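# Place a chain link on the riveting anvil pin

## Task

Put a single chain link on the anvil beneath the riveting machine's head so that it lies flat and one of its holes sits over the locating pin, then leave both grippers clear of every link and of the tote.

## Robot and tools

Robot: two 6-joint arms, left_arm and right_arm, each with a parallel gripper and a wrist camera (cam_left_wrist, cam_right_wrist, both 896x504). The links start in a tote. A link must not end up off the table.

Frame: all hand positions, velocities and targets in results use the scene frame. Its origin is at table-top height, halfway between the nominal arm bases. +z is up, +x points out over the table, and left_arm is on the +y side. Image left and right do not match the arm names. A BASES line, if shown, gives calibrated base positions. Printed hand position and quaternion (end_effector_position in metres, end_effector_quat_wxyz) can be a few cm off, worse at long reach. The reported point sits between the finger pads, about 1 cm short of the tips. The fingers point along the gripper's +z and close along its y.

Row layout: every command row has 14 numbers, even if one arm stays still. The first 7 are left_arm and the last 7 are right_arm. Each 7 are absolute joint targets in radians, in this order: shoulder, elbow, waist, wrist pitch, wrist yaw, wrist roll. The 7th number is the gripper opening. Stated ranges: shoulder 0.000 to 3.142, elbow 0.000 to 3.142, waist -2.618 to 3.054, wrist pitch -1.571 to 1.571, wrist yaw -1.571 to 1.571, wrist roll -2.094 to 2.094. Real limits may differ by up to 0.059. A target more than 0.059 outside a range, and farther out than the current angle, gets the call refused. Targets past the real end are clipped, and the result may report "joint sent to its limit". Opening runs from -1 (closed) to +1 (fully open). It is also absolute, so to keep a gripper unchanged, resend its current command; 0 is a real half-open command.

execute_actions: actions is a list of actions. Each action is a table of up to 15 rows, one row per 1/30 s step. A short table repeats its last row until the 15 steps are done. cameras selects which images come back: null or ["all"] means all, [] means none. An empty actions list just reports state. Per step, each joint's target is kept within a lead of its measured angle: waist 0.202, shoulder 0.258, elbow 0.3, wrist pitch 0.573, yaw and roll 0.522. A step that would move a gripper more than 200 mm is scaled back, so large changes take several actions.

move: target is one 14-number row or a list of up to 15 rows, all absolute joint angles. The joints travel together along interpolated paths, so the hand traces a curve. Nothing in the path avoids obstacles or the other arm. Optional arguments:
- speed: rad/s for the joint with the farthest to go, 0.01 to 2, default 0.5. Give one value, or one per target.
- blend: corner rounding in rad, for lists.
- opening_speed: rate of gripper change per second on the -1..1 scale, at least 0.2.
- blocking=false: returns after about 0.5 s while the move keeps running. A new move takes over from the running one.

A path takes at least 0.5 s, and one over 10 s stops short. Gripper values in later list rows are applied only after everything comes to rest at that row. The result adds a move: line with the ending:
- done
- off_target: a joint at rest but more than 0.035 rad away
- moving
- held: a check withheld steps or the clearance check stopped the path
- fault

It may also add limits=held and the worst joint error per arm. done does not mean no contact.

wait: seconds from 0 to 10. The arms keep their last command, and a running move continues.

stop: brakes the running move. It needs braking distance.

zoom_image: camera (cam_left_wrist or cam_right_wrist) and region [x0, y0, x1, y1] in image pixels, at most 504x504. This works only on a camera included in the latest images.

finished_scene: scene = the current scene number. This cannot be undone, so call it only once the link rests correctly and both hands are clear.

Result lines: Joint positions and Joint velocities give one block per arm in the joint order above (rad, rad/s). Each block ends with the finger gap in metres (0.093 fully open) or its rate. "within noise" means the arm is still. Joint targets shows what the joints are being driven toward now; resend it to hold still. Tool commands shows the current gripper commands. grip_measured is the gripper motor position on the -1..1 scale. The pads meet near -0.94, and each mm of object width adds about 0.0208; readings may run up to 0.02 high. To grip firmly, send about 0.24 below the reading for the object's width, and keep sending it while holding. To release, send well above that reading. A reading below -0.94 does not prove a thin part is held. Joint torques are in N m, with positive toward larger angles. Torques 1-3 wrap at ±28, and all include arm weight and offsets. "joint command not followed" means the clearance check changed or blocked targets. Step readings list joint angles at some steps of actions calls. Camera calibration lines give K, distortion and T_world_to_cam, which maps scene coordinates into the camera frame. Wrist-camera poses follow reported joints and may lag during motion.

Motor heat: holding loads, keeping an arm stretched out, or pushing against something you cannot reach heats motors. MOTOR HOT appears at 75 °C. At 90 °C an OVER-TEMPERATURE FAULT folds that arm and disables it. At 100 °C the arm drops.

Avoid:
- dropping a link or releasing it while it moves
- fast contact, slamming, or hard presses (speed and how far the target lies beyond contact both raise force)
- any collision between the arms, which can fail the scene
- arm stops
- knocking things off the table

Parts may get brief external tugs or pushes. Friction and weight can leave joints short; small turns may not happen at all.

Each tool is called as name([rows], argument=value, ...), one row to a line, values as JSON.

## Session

execute_actions(actions=[])

Scene clock: 0.00 s.
left_arm: end_effector_position=(+0.4511, +0.4177, +0.3579) grip_measured=+1.000 end_effector_quat_wxyz=(+0.519, -0.276, +0.707, +0.393) | right_arm: end_effector_position=(+0.1491, -0.1247, +0.2384) grip_measured=+1.000 end_effector_quat_wxyz=(+0.143, -0.544, +0.727, +0.395)
Joint names: [shoulder, elbow, waist, wrist pitch, wrist yaw, wrist roll]
Joint positions: left_arm=[1.801 1.513 0.062 0.021 -0.961 0.055 0.093] | right_arm=[1.391 1.249 0.264 -1.453 -0.867 -1.02 0.093]
Joint velocities: within noise
Joint torques (N m): no reading
Heat: left arm: 35 °C; right arm: 36 °C.
Joint targets: left_arm=[1.785 1.526 0.062 0.031 -0.962 0.054] | right_arm=[1.390 1.253 0.264 -1.455 -0.860 -1.019]
Tool commands: left_gripper/opening=+1.0 right_gripper/opening=+1.0
camera_calibration:
cam_left_wrist: T_world_to_cam=[[0.781625, -0.5607, -0.273274, -0.0235916], [-0.515772, -0.334608, -0.788681, 0.691607], [0.350774, 0.757399, -0.550731, -0.198832], [0, 0, 0, 1]] pos_world=[0.444896, 0.368784, 0.429507]
cam_right_wrist: T_world_to_cam=[[0.907763, -0.106351, -0.405777, -0.0521676], [-0.245709, -0.918822, -0.308857, 0.0342317], [-0.33999, 0.380072, -0.860205, 0.378756], [0, 0, 0, 1]] pos_world=[0.18454, -0.11805, 0.315212]

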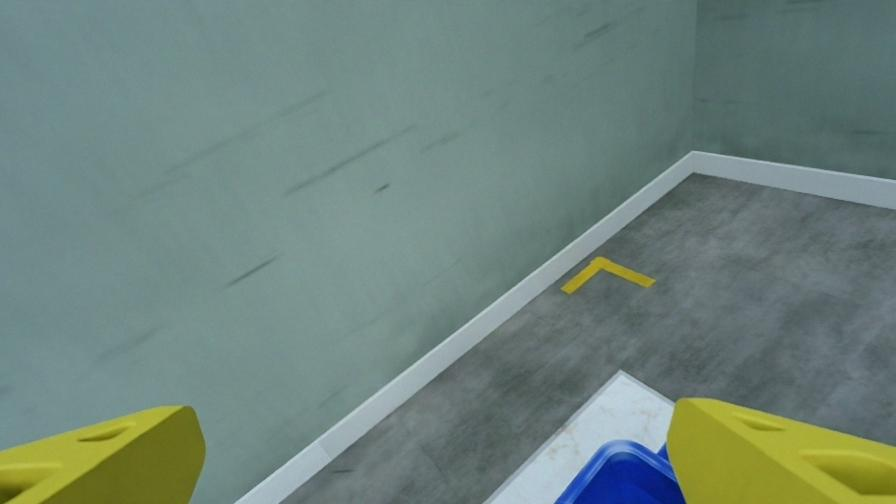

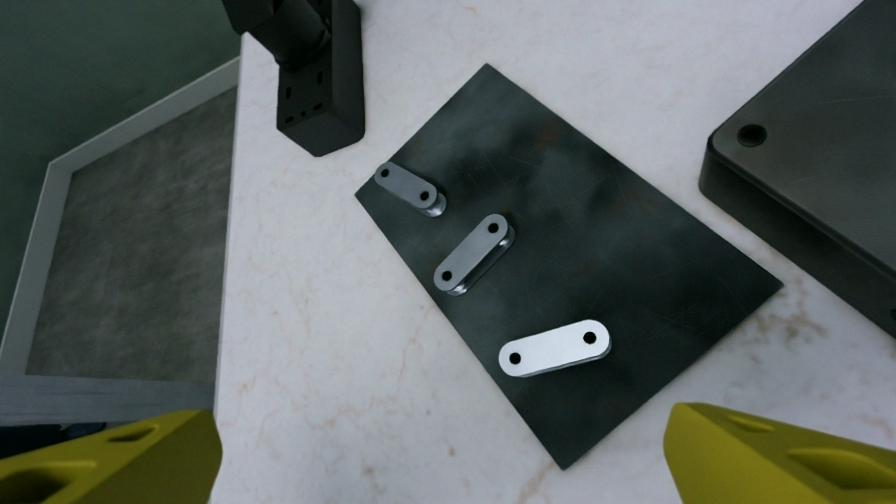

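move([
  [0.9, 0.5, 0.3, 0.28, -0.9, 0.0, 1.0, 0.8, 0.9, 0.5, -0.4, -0.4, -0.5, 1.0],
  [0.877, 0.478, 0.5, 0.28, 0.7, 0.0, 1.0, 0.55, 0.65, 0.6, 0.1, 0.0, 0.0, 1.0],
], speed=1.2, blend=0.1)

Scene clock: 21.03 s.
left_arm: end_effector_position=(+0.2809, +0.3023, +0.2919) grip_measured=+1.000 end_effector_quat_wxyz=(+0.657, +0.053, +0.745, -0.100) | right_arm: end_effector_position=(+0.1940, -0.1532, +0.4132) grip_measured=+1.000 end_effector_quat_wxyz=(+0.743, -0.194, +0.598, +0.230)
Joint names: [shoulder, elbow, waist, wrist pitch, wrist yaw, wrist roll]
Joint positions: left_arm=[0.891 0.488 0.492 0.252 0.688 0.015 0.093] | right_arm=[0.557 0.665 0.592 0.102 -0.012 -0.011 0.093]
Joint velocities: within noise
Joint torques (N m): left_arm=[-3.29 5.82 0.49 2.46 0.07 -0.07] | right_arm=[0.35 6.05 0.49 2.15 0.09 0.19]
Heat: left arm: 38 °C; right arm: 37 °C.
Joint targets: left_arm=[0.877 0.478 0.500 0.280 0.700 0.000] | right_arm=[0.550 0.650 0.600 0.100 0.000 0.000]
move: done
camera_calibration:
cam_left_wrist: T_world_to_cam=[[-0.236737, -0.968665, 0.0751275, 0.334334], [-0.529673, 0.0638518, -0.845795, 0.41326], [0.814495, -0.240024, -0.528192, 0.0766328], [0, 0, 0, 1]] pos_world=[0.235625, 0.315864, 0.364893]
cam_right_wrist: T_world_to_cam=[[0.560576, -0.827997, 0.0132545, -0.241296], [-0.171804, -0.131944, -0.976255, 0.455066], [0.810085, 0.544988, -0.216218, 0.0913138], [0, 0, 0, 1]] pos_world=[0.139475, -0.189514, 0.467202]

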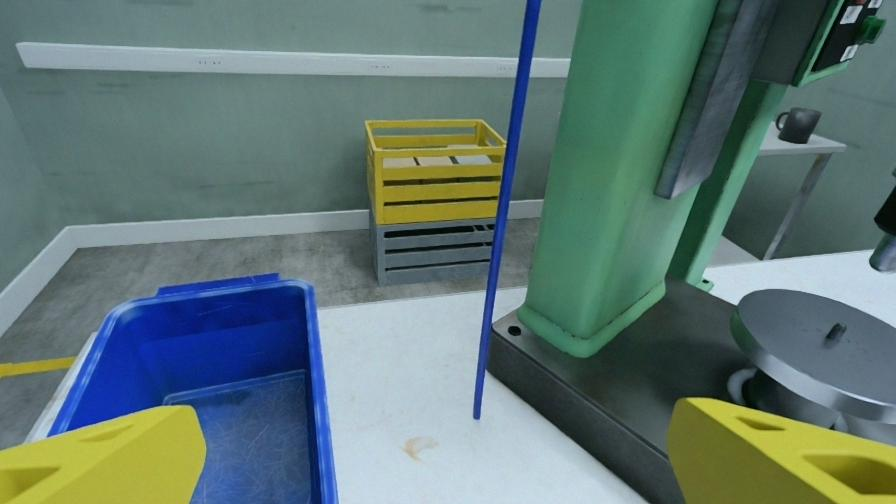

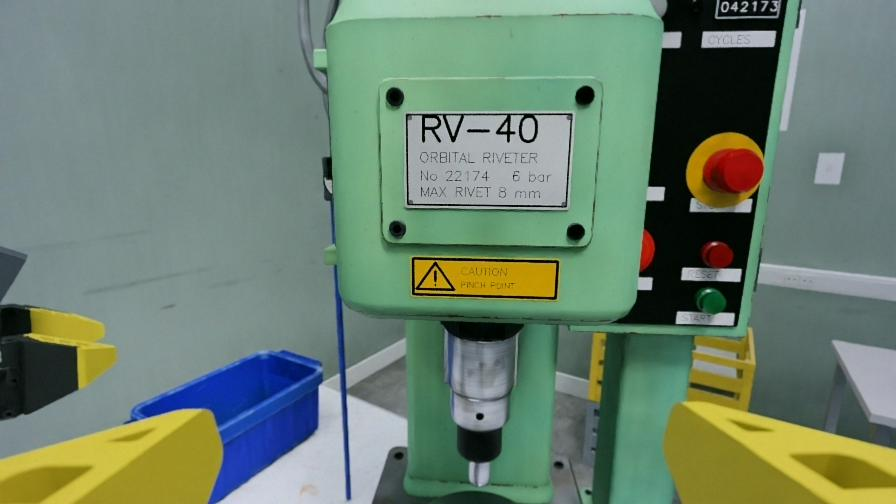

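move(target=[1.27, 0.609, 0.1, 0.54, 1.15, 0.0, 1.0, 1.41, 0.475, 1.634, 0.086, 0.835, 0.70, 0.3], speed=1.0)

Scene clock: 80.67 s.
left_arm: end_effector_position=(+0.2828, +0.1334, +0.2756) grip_measured=+1.000 end_effector_quat_wxyz=(+0.562, +0.323, +0.657, -0.385) | right_arm: end_effector_position=(+0.0761, -0.0002, +0.1018) grip_measured=+0.303 end_effector_quat_wxyz=(+0.476, -0.259, +0.825, +0.160)
Joint names: [shoulder, elbow, waist, wrist pitch, wrist yaw, wrist roll]
Joint positions: left_arm=[1.263 0.576 0.107 0.514 1.138 0.014 0.093] | right_arm=[1.399 0.484 1.628 0.093 0.827 0.689 0.06]
Joint velocities: within noise
Joint torques (N m): left_arm=[-3.89 8.7 -0.66 2.14 0.11 -0.06] | right_arm=[-3.85 5.48 0.32 1.58 0.47 0.22]
Heat: left arm: 42 °C; right arm: 43 °C.
Joint targets: left_arm=[1.270 0.609 0.100 0.540 1.150 0.000] | right_arm=[1.410 0.475 1.634 0.086 0.835 0.700]
move: done
camera_calibration:
cam_left_wrist: T_world_to_cam=[[-0.871008, -0.472044, 0.136086, 0.268759], [-0.338246, 0.37534, -0.862966, 0.320286], [0.356279, -0.797681, -0.486591, 0.218429], [0, 0, 0, 1]] pos_world=[0.264605, 0.180887, 0.346106]
cam_right_wrist: T_world_to_cam=[[0.569183, -0.822189, -0.00599918, -0.0431343], [-0.669669, -0.459338, -0.583568, 0.148795], [0.477048, 0.336174, -0.812042, 0.122083], [0, 0, 0, 1]] pos_world=[0.0659552, -0.00815844, 0.185709]

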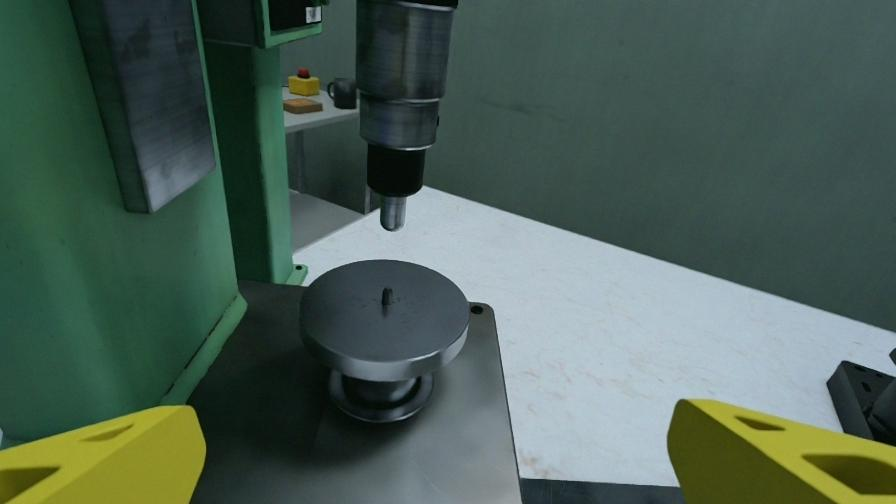

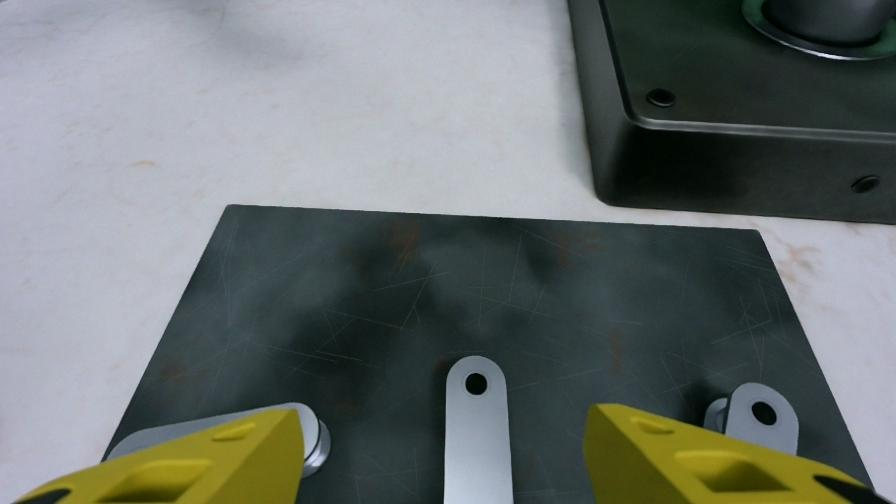

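move(target=[1.27,0.609,0.1,0.54,1.15,0,1.0,1.357,0.446,1.600,0.099,0.81,0.652,-0.1], speed=0.4, opening_speed=1)

Scene clock: 108.00 s.
left_arm: end_effector_position=(+0.2828, +0.1333, +0.2757) grip_measured=+1.000 end_effector_quat_wxyz=(+0.562, +0.323, +0.657, -0.385) | right_arm: end_effector_position=(+0.0827, -0.0080, +0.1013) grip_measured=-0.097 end_effector_quat_wxyz=(+0.480, -0.260, +0.824, +0.151)
Joint names: [shoulder, elbow, waist, wrist pitch, wrist yaw, wrist roll]
Joint positions: left_arm=[1.263 0.576 0.107 0.515 1.138 0.014 0.093] | right_arm=[1.374 0.46 1.607 0.099 0.826 0.663 0.041]
Joint velocities: within noise
Joint torques (N m): left_arm=[-3.86 8.65 -0.65 2.13 0.12 -0.06] | right_arm=[-6.24 5.08 -0.87 1.65 0.21 0]
Heat: left arm: 42 °C; right arm: 39 °C.
Joint targets: left_arm=[1.270 0.609 0.100 0.540 1.150 0.000] | right_arm=[1.357 0.446 1.600 0.099 0.810 0.652]
move: done
camera_calibration:
cam_left_wrist: T_world_to_cam=[[-0.871289, -0.471717, 0.135419, 0.268917], [-0.337444, 0.375467, -0.863224, 0.320215], [0.356352, -0.797815, -0.486318, 0.218397], [0, 0, 0, 1]] pos_world=[0.264533, 0.180863, 0.346211]
cam_right_wrist: T_world_to_cam=[[0.562861, -0.826469, 0.0116846, -0.0545877], [-0.666042, -0.461884, -0.585707, 0.149211], [0.489465, 0.321889, -0.810439, 0.119785], [0, 0, 0, 1]] pos_world=[0.0714751, -0.0147546, 0.18511]

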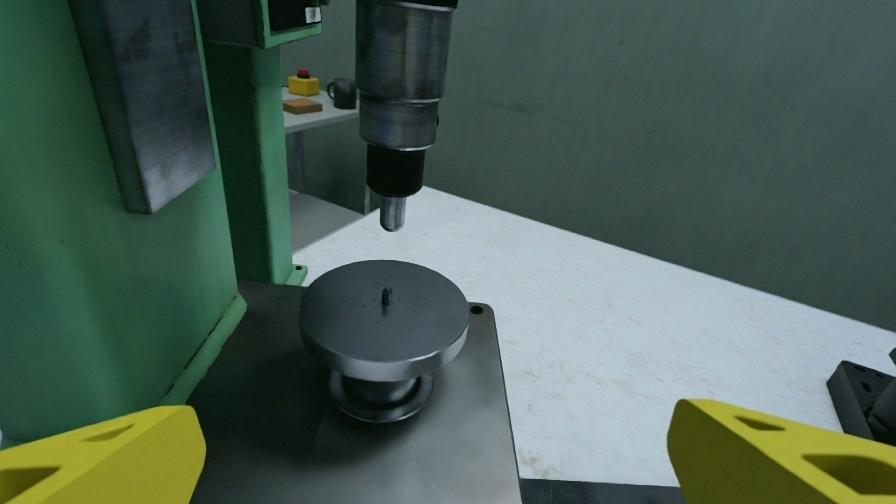

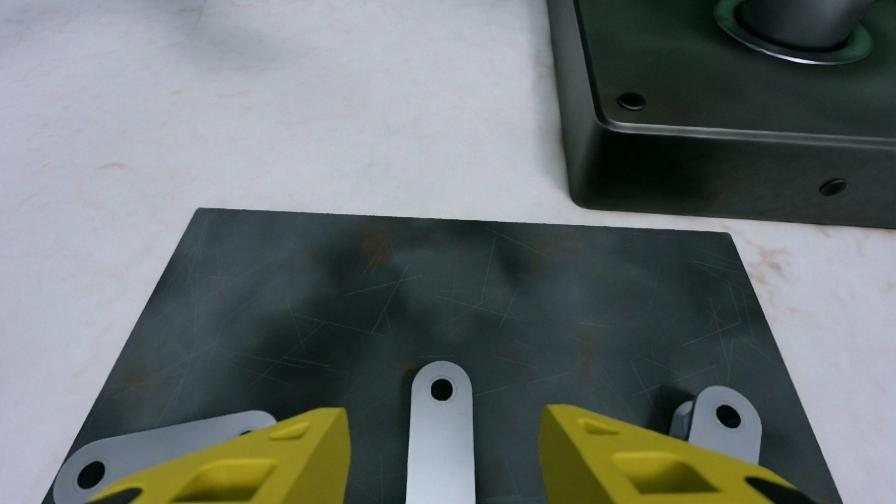

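move(target=[1.27,0.609,0.1,0.54,1.15,0,1.0,1.575,0.345,1.617,0.41,0.81,0.652,-0.1], speed=0.3, cameras=["cam_right_wrist"])

Scene clock: 134.23 s.
left_arm: end_effector_position=(+0.2827, +0.1333, +0.2757) grip_measured=+1.000 end_effector_quat_wxyz=(+0.562, +0.324, +0.657, -0.385) | right_arm: end_effector_position=(+0.0826, -0.0098, +0.0590) grip_measured=-0.097 end_effector_quat_wxyz=(+0.482, -0.256, +0.823, +0.159)
Joint names: [shoulder, elbow, waist, wrist pitch, wrist yaw, wrist roll]
Joint positions: left_arm=[1.263 0.576 0.107 0.515 1.138 0.014 0.093] | right_arm=[1.56 0.355 1.607 0.409 0.825 0.662 0.041]
Joint velocities: within noise
Joint torques (N m): left_arm=[-3.88 8.65 -0.64 2.13 0.12 -0.05] | right_arm=[-3.89 4.18 0.69 1.71 0.24 -0.03]
Heat: left arm: 44 °C; right arm: 39 °C.
Joint targets: left_arm=[1.270 0.609 0.100 0.540 1.150 0.000] | right_arm=[1.575 0.345 1.617 0.410 0.810 0.652]
move: done
camera_calibration:
cam_right_wrist: T_world_to_cam=[[0.563982, -0.825774, -0.00464021, -0.0546831], [-0.666114, -0.451603, -0.593588, 0.124138], [0.488074, 0.337864, -0.804756, 0.0860402], [0, 0, 0, 1]] pos_world=[0.0715365, -0.0181646, 0.142674]
Images, in order (width x height): cam_right_wrist 896x504.

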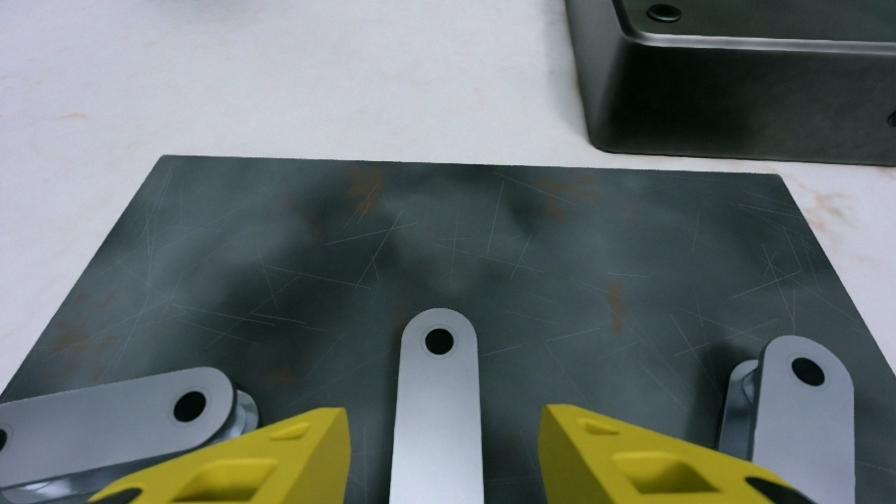

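move(target=[1.27,0.609,0.1,0.54,1.15,0,1.0,1.695,0.312,1.630,0.57,0.81,0.652,-0.1], speed=0.25, cameras=["cam_right_wrist"])

Scene clock: 148.17 s.
left_arm: end_effector_position=(+0.2827, +0.1333, +0.2757) grip_measured=+1.000 end_effector_quat_wxyz=(+0.562, +0.324, +0.657, -0.385) | right_arm: end_effector_position=(+0.0781, -0.0089, +0.0391) grip_measured=-0.097 end_effector_quat_wxyz=(+0.481, -0.260, +0.820, +0.166)
Joint names: [shoulder, elbow, waist, wrist pitch, wrist yaw, wrist roll]
Joint positions: left_arm=[1.263 0.576 0.107 0.515 1.138 0.014 0.093] | right_arm=[1.679 0.322 1.622 0.569 0.825 0.662 0.041]
Joint velocities: within noise
Joint torques (N m): left_arm=[-3.88 8.69 -0.62 2.12 0.12 -0.05] | right_arm=[-4.16 3.51 0.47 1.7 0.24 -0.03]
Heat: left arm: 45 °C; right arm: 39 °C.
Joint targets: left_arm=[1.270 0.609 0.100 0.540 1.150 0.000] | right_arm=[1.695 0.312 1.630 0.570 0.810 0.652]
move: done
camera_calibration:
cam_right_wrist: T_world_to_cam=[[0.576729, -0.816853, -0.0116, -0.0520947], [-0.659478, -0.457142, -0.596749, 0.109269], [0.482153, 0.351813, -0.802344, 0.0724495], [0, 0, 0, 1]] pos_world=[0.0671735, -0.0180907, 0.122732]
Images, in order (width x height): cam_right_wrist 896x504.

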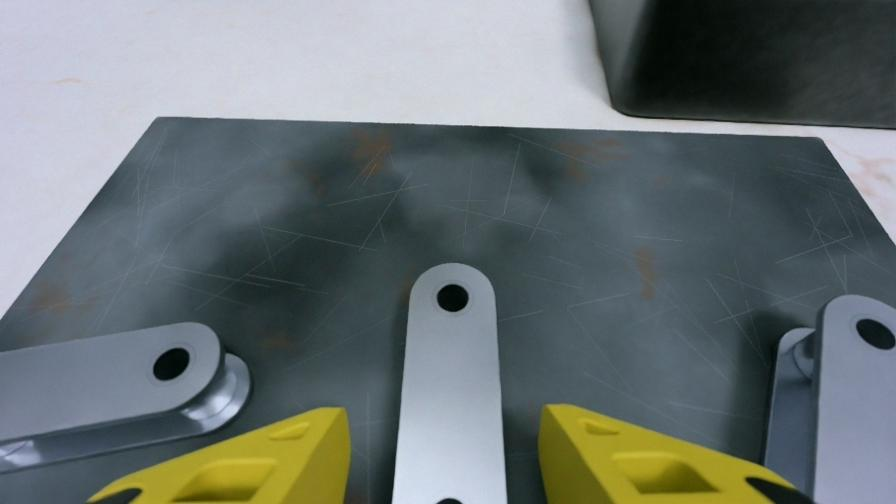

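move(target=[1.27,0.609,0.1,0.54,1.15,0,1.0,1.727,0.303,1.630,0.612,0.81,0.652,-0.15], speed=0.12, cameras=["cam_right_wrist"])

zoom_image(camera="cam_right_wrist", region=[290, 300, 610, 504])

Scene clock: 160.60 s.
left_arm: end_effector_position=(+0.2827, +0.1333, +0.2757) grip_measured=+1.000 end_effector_quat_wxyz=(+0.562, +0.324, +0.657, -0.385) | right_arm: end_effector_position=(+0.0781, -0.0096, +0.0341) grip_measured=-0.147 end_effector_quat_wxyz=(+0.482, -0.259, +0.820, +0.167)
Joint names: [shoulder, elbow, waist, wrist pitch, wrist yaw, wrist roll]
Joint positions: left_arm=[1.263 0.576 0.107 0.515 1.138 0.014 0.093] | right_arm=[1.71 0.313 1.622 0.611 0.825 0.662 0.038]
Joint velocities: within noise
Joint torques (N m): left_arm=[-3.89 8.72 -0.66 2.13 0.12 -0.06] | right_arm=[-4.21 3.26 0.46 1.64 0.24 -0.03]
Heat: left arm: 45 °C; right arm: 39 °C.
Joint targets: left_arm=[1.270 0.609 0.100 0.540 1.150 0.000] | right_arm=[1.727 0.303 1.630 0.612 0.810 0.652]
move: done
camera_calibration:
cam_right_wrist: T_world_to_cam=[[0.576728, -0.816829, -0.013223, -0.0527091], [-0.659548, -0.456006, -0.597541, 0.106024], [0.482059, 0.353339, -0.80173, 0.0686621], [0, 0, 0, 1]] pos_world=[0.0672277, -0.0189677, 0.117705]
Images, in order (width x height): cam_right_wrist 896x504.

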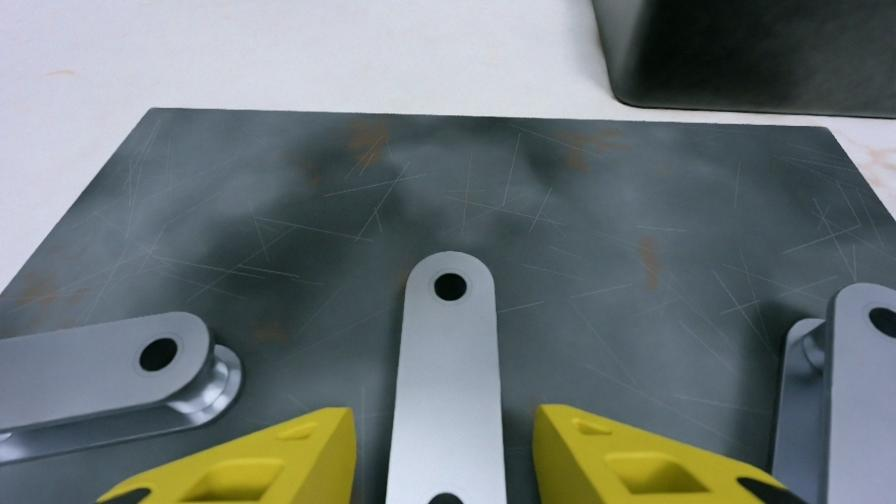

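Scaled by 1.575 from the camera's 896x504 image, which has a finer 1280x720 frame.

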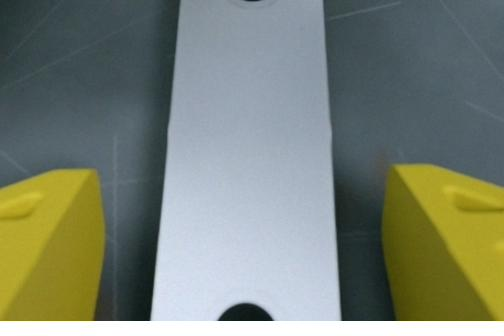

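move(target=[1.27,0.609,0.1,0.54,1.15,0,1.0,1.746,0.298,1.630,0.637,0.81,0.652,-0.15], speed=0.1, cameras=["cam_right_wrist"])

Scene clock: 165.00 s.
left_arm: end_effector_position=(+0.2827, +0.1333, +0.2757) grip_measured=+1.000 end_effector_quat_wxyz=(+0.562, +0.324, +0.657, -0.385) | right_arm: end_effector_position=(+0.0782, -0.0100, +0.0312) grip_measured=-0.147 end_effector_quat_wxyz=(+0.482, -0.259, +0.820, +0.168)
Joint names: [shoulder, elbow, waist, wrist pitch, wrist yaw, wrist roll]
Joint positions: left_arm=[1.263 0.576 0.107 0.515 1.138 0.014 0.093] | right_arm=[1.729 0.308 1.622 0.636 0.825 0.662 0.038]
Joint velocities: within noise
Joint torques (N m): left_arm=[-3.88 8.7 -0.64 2.13 0.11 -0.05] | right_arm=[-4.23 3.14 0.46 1.74 0.23 -0.02]
Heat: left arm: 46 °C; right arm: 39 °C.
Joint targets: left_arm=[1.270 0.609 0.100 0.540 1.150 0.000] | right_arm=[1.746 0.298 1.630 0.637 0.810 0.652]
move: done
camera_calibration:
cam_right_wrist: T_world_to_cam=[[0.576727, -0.816808, -0.0145213, -0.0530528], [-0.659605, -0.455095, -0.598172, 0.104179], [0.481983, 0.35456, -0.801236, 0.0665031], [0, 0, 0, 1]] pos_world=[0.0672608, -0.0195018, 0.114831]
Images, in order (width x height): cam_right_wrist 896x504.

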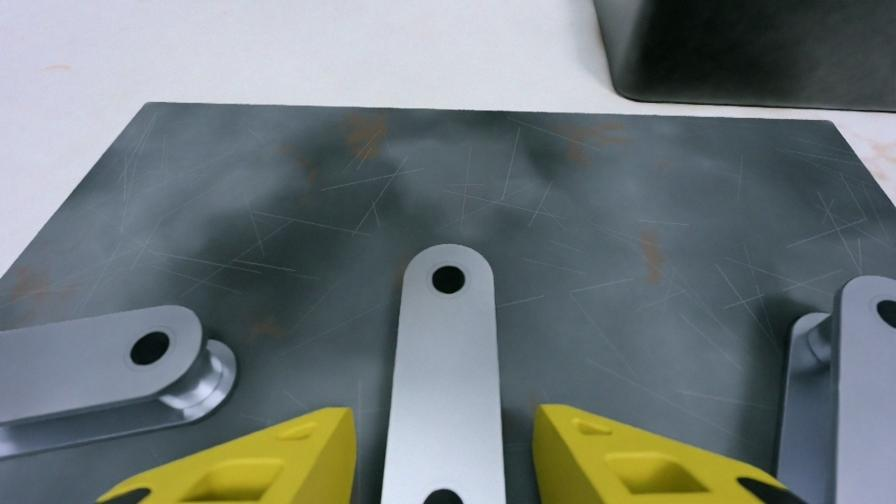

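move(target=[1.27,0.609,0.1,0.54,1.15,0,1.0,1.766,0.293,1.630,0.663,0.81,0.652,-0.15], speed=0.1, cameras=["cam_right_wrist"])

Scene clock: 170.50 s.
left_arm: end_effector_position=(+0.2827, +0.1333, +0.2757) grip_measured=+1.000 end_effector_quat_wxyz=(+0.562, +0.324, +0.657, -0.385) | right_arm: end_effector_position=(+0.0782, -0.0107, +0.0280) grip_measured=-0.147 end_effector_quat_wxyz=(+0.482, -0.259, +0.820, +0.168)
Joint names: [shoulder, elbow, waist, wrist pitch, wrist yaw, wrist roll]
Joint positions: left_arm=[1.263 0.576 0.107 0.515 1.138 0.014 0.093] | right_arm=[1.749 0.302 1.622 0.662 0.825 0.662 0.038]
Joint velocities: within noise
Joint torques (N m): left_arm=[-3.86 8.69 -0.65 2.12 0.11 -0.06] | right_arm=[-4.27 3.04 0.49 1.68 0.24 -0.04]
Heat: left arm: 46 °C; right arm: 39 °C.
Joint targets: left_arm=[1.270 0.609 0.100 0.540 1.150 0.000] | right_arm=[1.766 0.293 1.630 0.663 0.810 0.652]
move: done
camera_calibration:
cam_right_wrist: T_world_to_cam=[[0.576726, -0.816803, -0.0148458, -0.0536698], [-0.659619, -0.454867, -0.59833, 0.101982], [0.481965, 0.354865, -0.801112, 0.064148], [0, 0, 0, 1]] pos_world=[0.0673047, -0.0202134, 0.111612]
Images, in order (width x height): cam_right_wrist 896x504.

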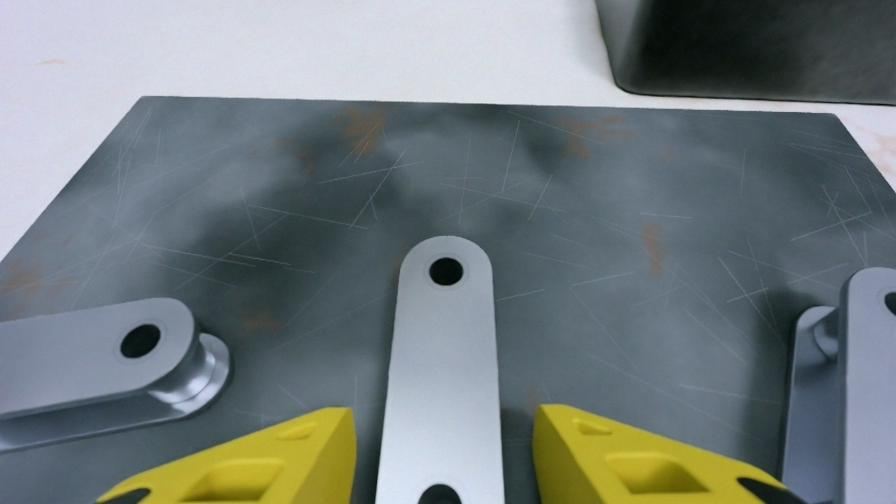

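move(target=[1.27,0.609,0.1,0.54,1.15,0,1.0,1.766,0.293,1.630,0.663,0.81,0.652,-0.78], speed=0.1, opening_speed=0.5, cameras=["cam_right_wrist"])

Scene clock: 175.60 s.
left_arm: end_effector_position=(+0.2827, +0.1333, +0.2757) grip_measured=+1.000 end_effector_quat_wxyz=(+0.562, +0.324, +0.657, -0.385) | right_arm: end_effector_position=(+0.0781, -0.0105, +0.0281) grip_measured=-0.580 end_effector_quat_wxyz=(+0.482, -0.259, +0.820, +0.169)
Joint names: [shoulder, elbow, waist, wrist pitch, wrist yaw, wrist roll]
Joint positions: left_arm=[1.263 0.576 0.107 0.515 1.138 0.014 0.093] | right_arm=[1.749 0.302 1.622 0.664 0.824 0.662 0.017]
Joint velocities: within noise
Joint torques (N m): left_arm=[-3.88 8.7 -0.62 2.12 0.11 -0.05] | right_arm=[-4.25 3.04 0.49 1.69 0.24 -0.03]
Heat: left arm: 46 °C; right arm: 39 °C.
Joint targets: left_arm=[1.270 0.609 0.100 0.540 1.150 0.000] | right_arm=[1.766 0.293 1.630 0.663 0.810 0.652]
move: done
camera_calibration:
cam_right_wrist: T_world_to_cam=[[0.577158, -0.816474, -0.0161024, -0.0534314], [-0.659737, -0.45456, -0.598433, 0.102079], [0.481285, 0.356014, -0.801011, 0.064252], [0, 0, 0, 1]] pos_world=[0.0672601, -0.0200988, 0.111694]
Images, in order (width x height): cam_right_wrist 896x504.

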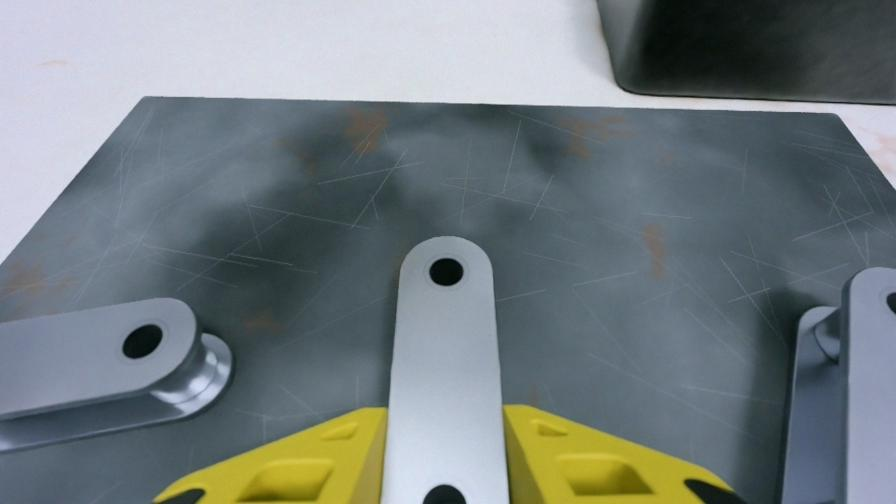

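move([
  [1.27,0.609,0.1,0.54,1.15,0,1.0,1.58,0.352,1.630,0.42,0.81,0.652,-0.78],
  [1.27,0.609,0.1,0.54,1.15,0,1.0,1.21,0.545,1.620,-0.095,0.81,0.652,-0.78],
], speed=[0.25,0.4], blend=0.1)

Scene clock: 196.53 s.
left_arm: end_effector_position=(+0.2827, +0.1333, +0.2758) grip_measured=+1.000 end_effector_quat_wxyz=(+0.562, +0.324, +0.657, -0.385) | right_arm: end_effector_position=(+0.0770, -0.0121, +0.1363) grip_measured=-0.593 end_effector_quat_wxyz=(+0.476, -0.265, +0.822, +0.165)
Joint names: [shoulder, elbow, waist, wrist pitch, wrist yaw, wrist roll]
Joint positions: left_arm=[1.263 0.576 0.107 0.516 1.138 0.014 0.093] | right_arm=[1.226 0.521 1.622 -0.093 0.813 0.662 0.017]
Joint velocities: within noise
Joint torques (N m): left_arm=[-3.89 8.66 -0.62 2.13 0.11 -0.06] | right_arm=[-5.42 8.99 -0.47 1.62 0.36 -0.04]
Heat: left arm: 47 °C; right arm: 40 °C.
Joint targets: left_arm=[1.270 0.609 0.100 0.540 1.150 0.000] | right_arm=[1.210 0.545 1.620 -0.095 0.810 0.652]
move: done
camera_calibration:
cam_left_wrist: T_world_to_cam=[[-0.87157, -0.471389, 0.134752, 0.269075], [-0.336641, 0.375594, -0.863482, 0.320144], [0.356424, -0.797948, -0.486046, 0.218366], [0, 0, 0, 1]] pos_world=[0.26446, 0.18084, 0.346316]
cam_right_wrist: T_world_to_cam=[[0.583199, -0.812295, -0.00749171, -0.0539499], [-0.660216, -0.468598, -0.586967, 0.163683], [0.47328, 0.347265, -0.809576, 0.153768], [0, 0, 0, 1]] pos_world=[0.0667542, -0.02052, 0.220159]

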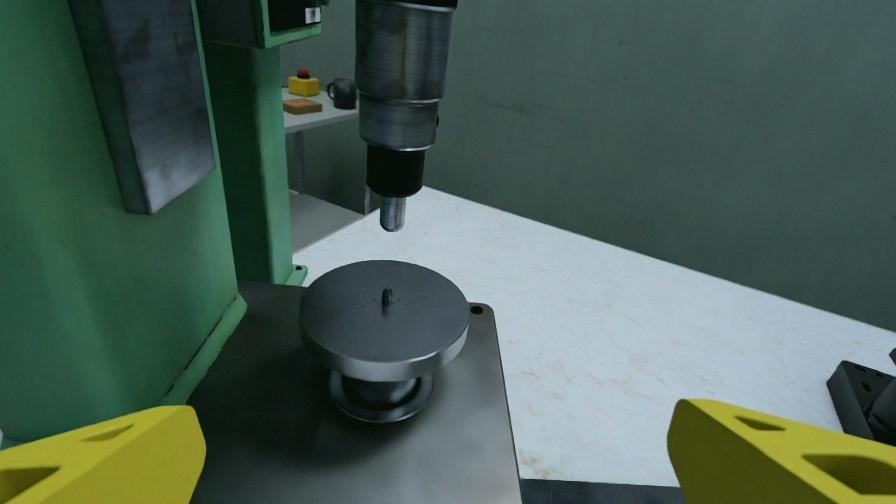

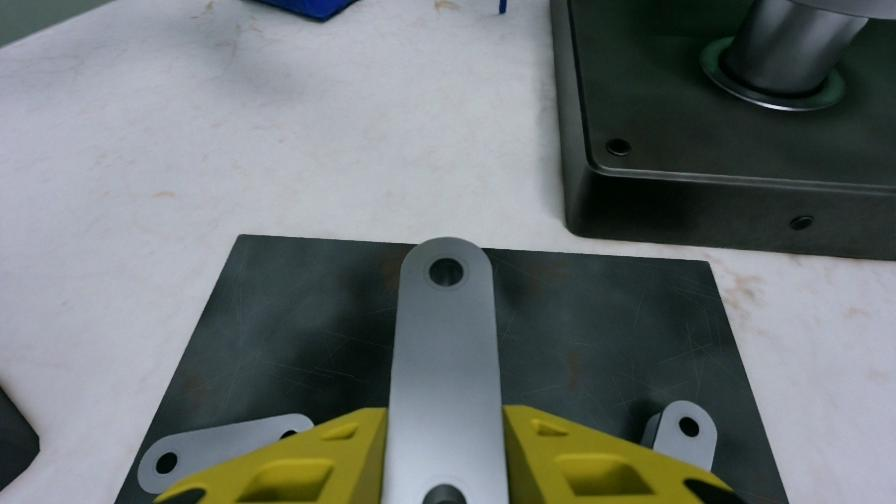

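move(target=[1.27,0.609,0.1,0.54,1.15,0,1.0,1.128,0.845,0.525,-0.182,-0.01,-0.01,-0.78], speed=0.5)

Scene clock: 203.30 s.
left_arm: end_effector_position=(+0.2827, +0.1333, +0.2758) grip_measured=+1.000 end_effector_quat_wxyz=(+0.562, +0.324, +0.657, -0.385) | right_arm: end_effector_position=(+0.2931, -0.1161, +0.2344) grip_measured=-0.594 end_effector_quat_wxyz=(+0.484, -0.230, +0.834, +0.133)
Joint names: [shoulder, elbow, waist, wrist pitch, wrist yaw, wrist roll]
Joint positions: left_arm=[1.263 0.576 0.107 0.516 1.138 0.014 0.093] | right_arm=[1.148 0.816 0.53 -0.186 0.002 0.001 0.017]
Joint velocities: within noise
Joint torques (N m): left_arm=[-3.89 8.7 -0.65 2.12 0.11 -0.04] | right_arm=[-6.08 10.39 -0.69 2.24 -0.18 -0.04]
Heat: left arm: 47 °C; right arm: 40 °C.
Joint targets: left_arm=[1.270 0.609 0.100 0.540 1.150 0.000] | right_arm=[1.128 0.845 0.525 -0.182 -0.010 -0.010]
move: done
camera_calibration:
cam_left_wrist: T_world_to_cam=[[-0.87157, -0.471389, 0.134752, 0.269075], [-0.336641, 0.375594, -0.863482, 0.320144], [0.356424, -0.797948, -0.486046, 0.218366], [0, 0, 0, 1]] pos_world=[0.26446, 0.18084, 0.346316]
cam_right_wrist: T_world_to_cam=[[0.502062, -0.864755, 0.0114896, -0.250458], [-0.69843, -0.413259, -0.584305, 0.332232], [0.510029, 0.285333, -0.811453, 0.149407], [0, 0, 0, 1]] pos_world=[0.281584, -0.121918, 0.318239]

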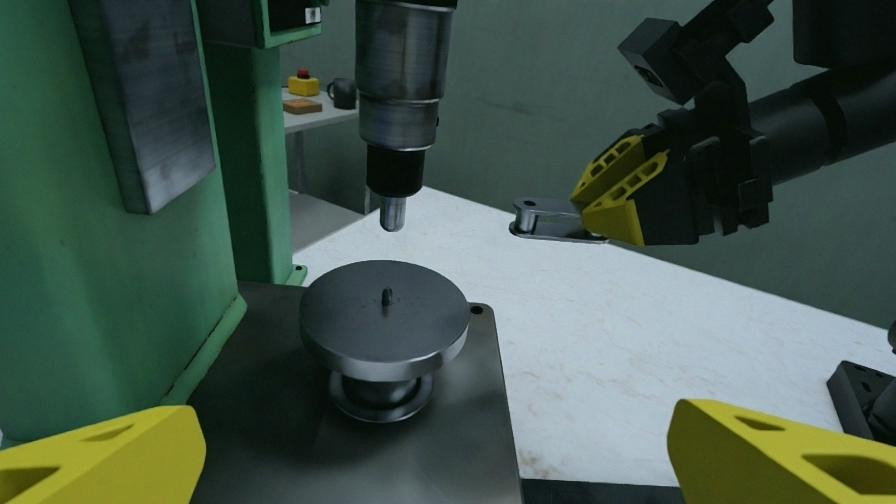

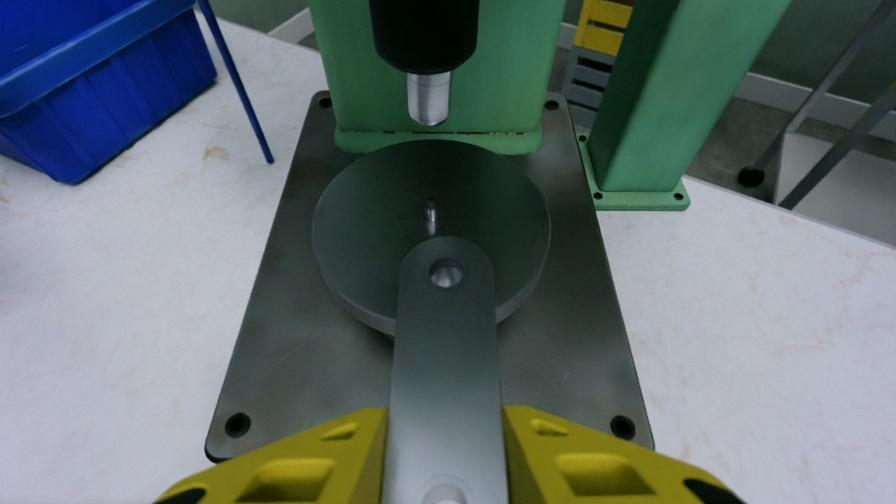

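move(target=[1.27,0.609,0.1,0.54,1.15,0,1.0,1.316,0.73,0.546,0.072,-0.01,-0.01,-0.78], speed=0.3)

zoom_image(camera="cam_left_wrist", region=[290, 130, 690, 360])

zoom_image(camera="cam_right_wrist", region=[300, 20, 600, 320])

Scene clock: 229.53 s.
left_arm: end_effector_position=(+0.2827, +0.1333, +0.2758) grip_measured=+1.000 end_effector_quat_wxyz=(+0.562, +0.324, +0.657, -0.385) | right_arm: end_effector_position=(+0.3145, -0.0990, +0.1904) grip_measured=-0.594 end_effector_quat_wxyz=(+0.484, -0.234, +0.832, +0.136)
Joint names: [shoulder, elbow, waist, wrist pitch, wrist yaw, wrist roll]
Joint positions: left_arm=[1.263 0.576 0.107 0.516 1.138 0.014 0.093] | right_arm=[1.307 0.738 0.538 0.051 0.001 0 0.017]
Joint velocities: within noise
Joint torques (N m): left_arm=[-3.92 8.69 -0.65 2.12 0.12 -0.05] | right_arm=[-4.66 6.9 0.49 2.45 -0.15 -0.02]
Heat: left arm: 47 °C; right arm: 43 °C.
Joint targets: left_arm=[1.270 0.609 0.100 0.540 1.150 0.000] | right_arm=[1.316 0.730 0.546 0.072 -0.010 -0.010]
move: done
camera_calibration:
cam_left_wrist: T_world_to_cam=[[-0.87157, -0.471389, 0.134752, 0.269075], [-0.336641, 0.375594, -0.863482, 0.320144], [0.356424, -0.797948, -0.486046, 0.218366], [0, 0, 0, 1]] pos_world=[0.26446, 0.18084, 0.346316]
cam_right_wrist: T_world_to_cam=[[0.510519, -0.859786, 0.0117697, -0.248153], [-0.694063, -0.42012, -0.584615, 0.326501], [0.507589, 0.290288, -0.811225, 0.099148], [0, 0, 0, 1]] pos_world=[0.302973, -0.10497, 0.27423]

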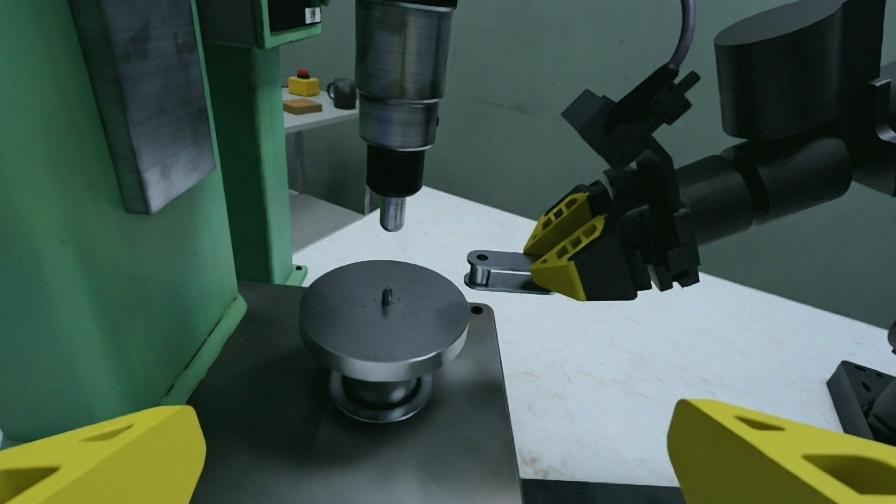

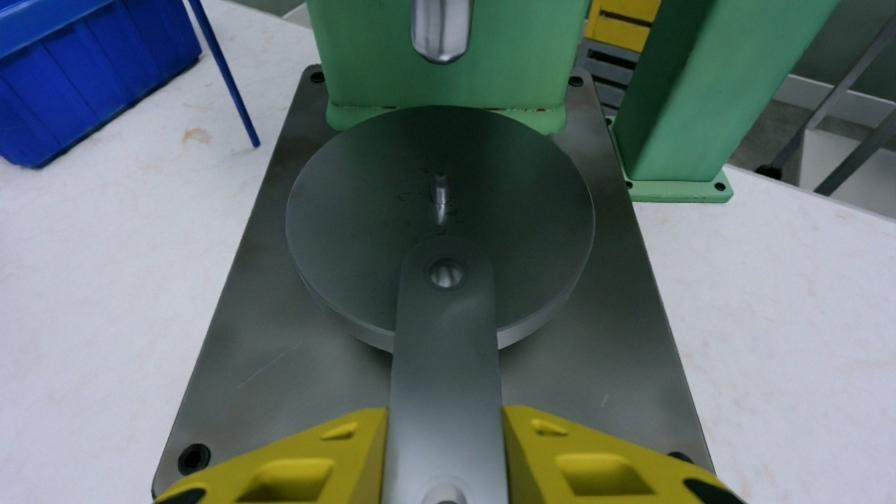

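Scaled by 1.260 from the camera's 896x504 image, which has a finer 1280x720 frame.

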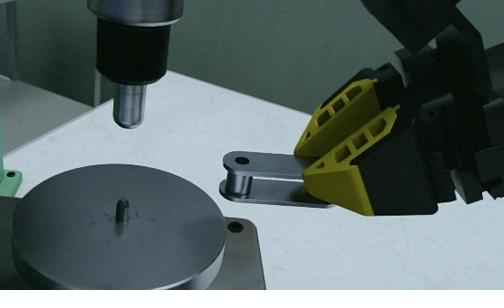

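Scaled by 1.680 from the camera's 896x504 image, which has a finer 1280x720 frame.

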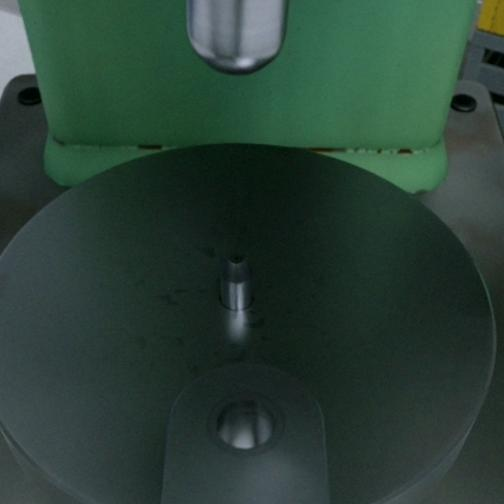

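move(target=[1.27,0.609,0.1,0.54,1.15,0,1.0,1.446,0.866,0.550,0.115,-0.01,-0.01,-0.78], speed=0.25)

zoom_image(camera="cam_left_wrist", region=[290, 130, 690, 360])

zoom_image(camera="cam_right_wrist", region=[300, 20, 600, 320])

Scene clock: 266.00 s.
left_arm: end_effector_position=(+0.2827, +0.1333, +0.2758) grip_measured=+1.000 end_effector_quat_wxyz=(+0.562, +0.324, +0.657, -0.385) | right_arm: end_effector_position=(+0.3411, -0.0808, +0.1948) grip_measured=-0.594 end_effector_quat_wxyz=(+0.491, -0.234, +0.827, +0.139)
Joint names: [shoulder, elbow, waist, wrist pitch, wrist yaw, wrist roll]
Joint positions: left_arm=[1.263 0.576 0.107 0.516 1.138 0.014 0.093] | right_arm=[1.431 0.837 0.542 0.096 0.001 0 0.017]
Joint velocities: within noise
Joint torques (N m): left_arm=[-3.92 8.69 -0.66 2.12 0.11 -0.06] | right_arm=[-5.31 10.06 0.47 2.44 -0.15 -0.03]
Heat: left arm: 48 °C; right arm: 44 °C.
Joint targets: left_arm=[1.270 0.609 0.100 0.540 1.150 0.000] | right_arm=[1.446 0.866 0.550 0.115 -0.010 -0.010]
move: done
camera_calibration:
cam_left_wrist: T_world_to_cam=[[-0.87157, -0.471389, 0.134752, 0.269075], [-0.336641, 0.375594, -0.863482, 0.320144], [0.356424, -0.797948, -0.486046, 0.218366], [0, 0, 0, 1]] pos_world=[0.26446, 0.18084, 0.346316]
cam_right_wrist: T_world_to_cam=[[0.51361, -0.857946, 0.011526, -0.246997], [-0.683034, -0.416955, -0.599677, 0.354642], [0.519297, 0.300128, -0.800159, 0.0786203], [0, 0, 0, 1]] pos_world=[0.328265, -0.0876363, 0.278426]

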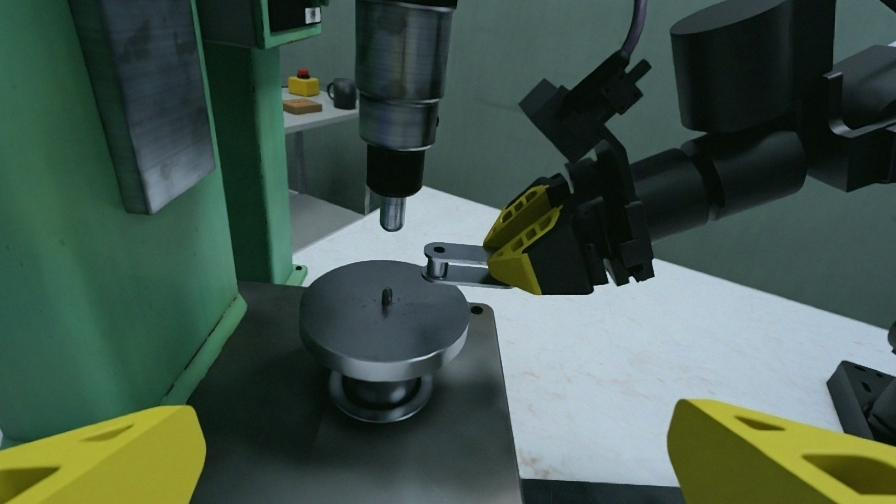

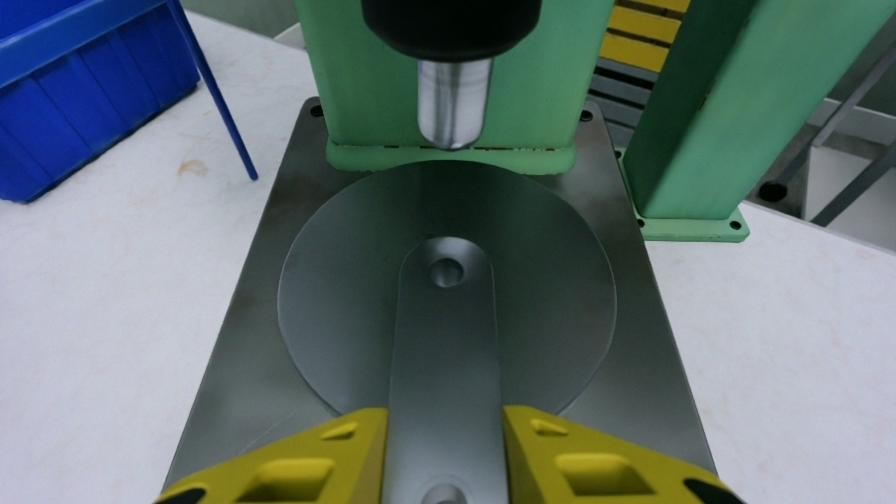

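Scaled by 1.260 from the camera's 896x504 image, which has a finer 1280x720 frame.

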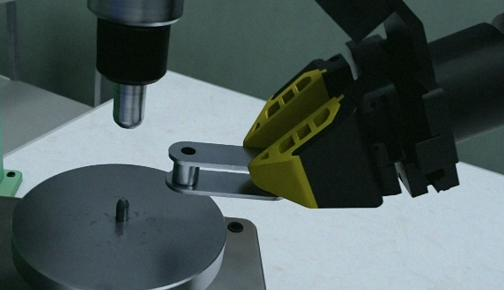

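Scaled by 1.680 from the camera's 896x504 image, which has a finer 1280x720 frame.

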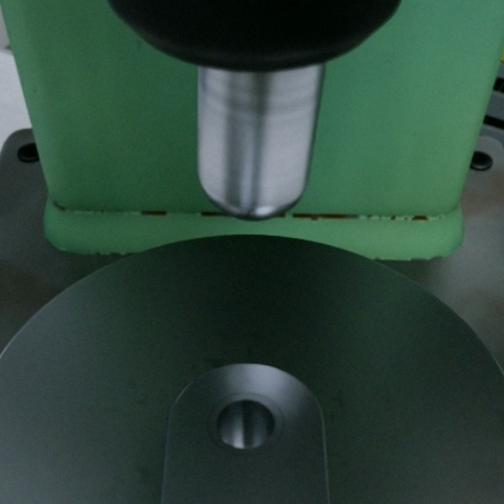

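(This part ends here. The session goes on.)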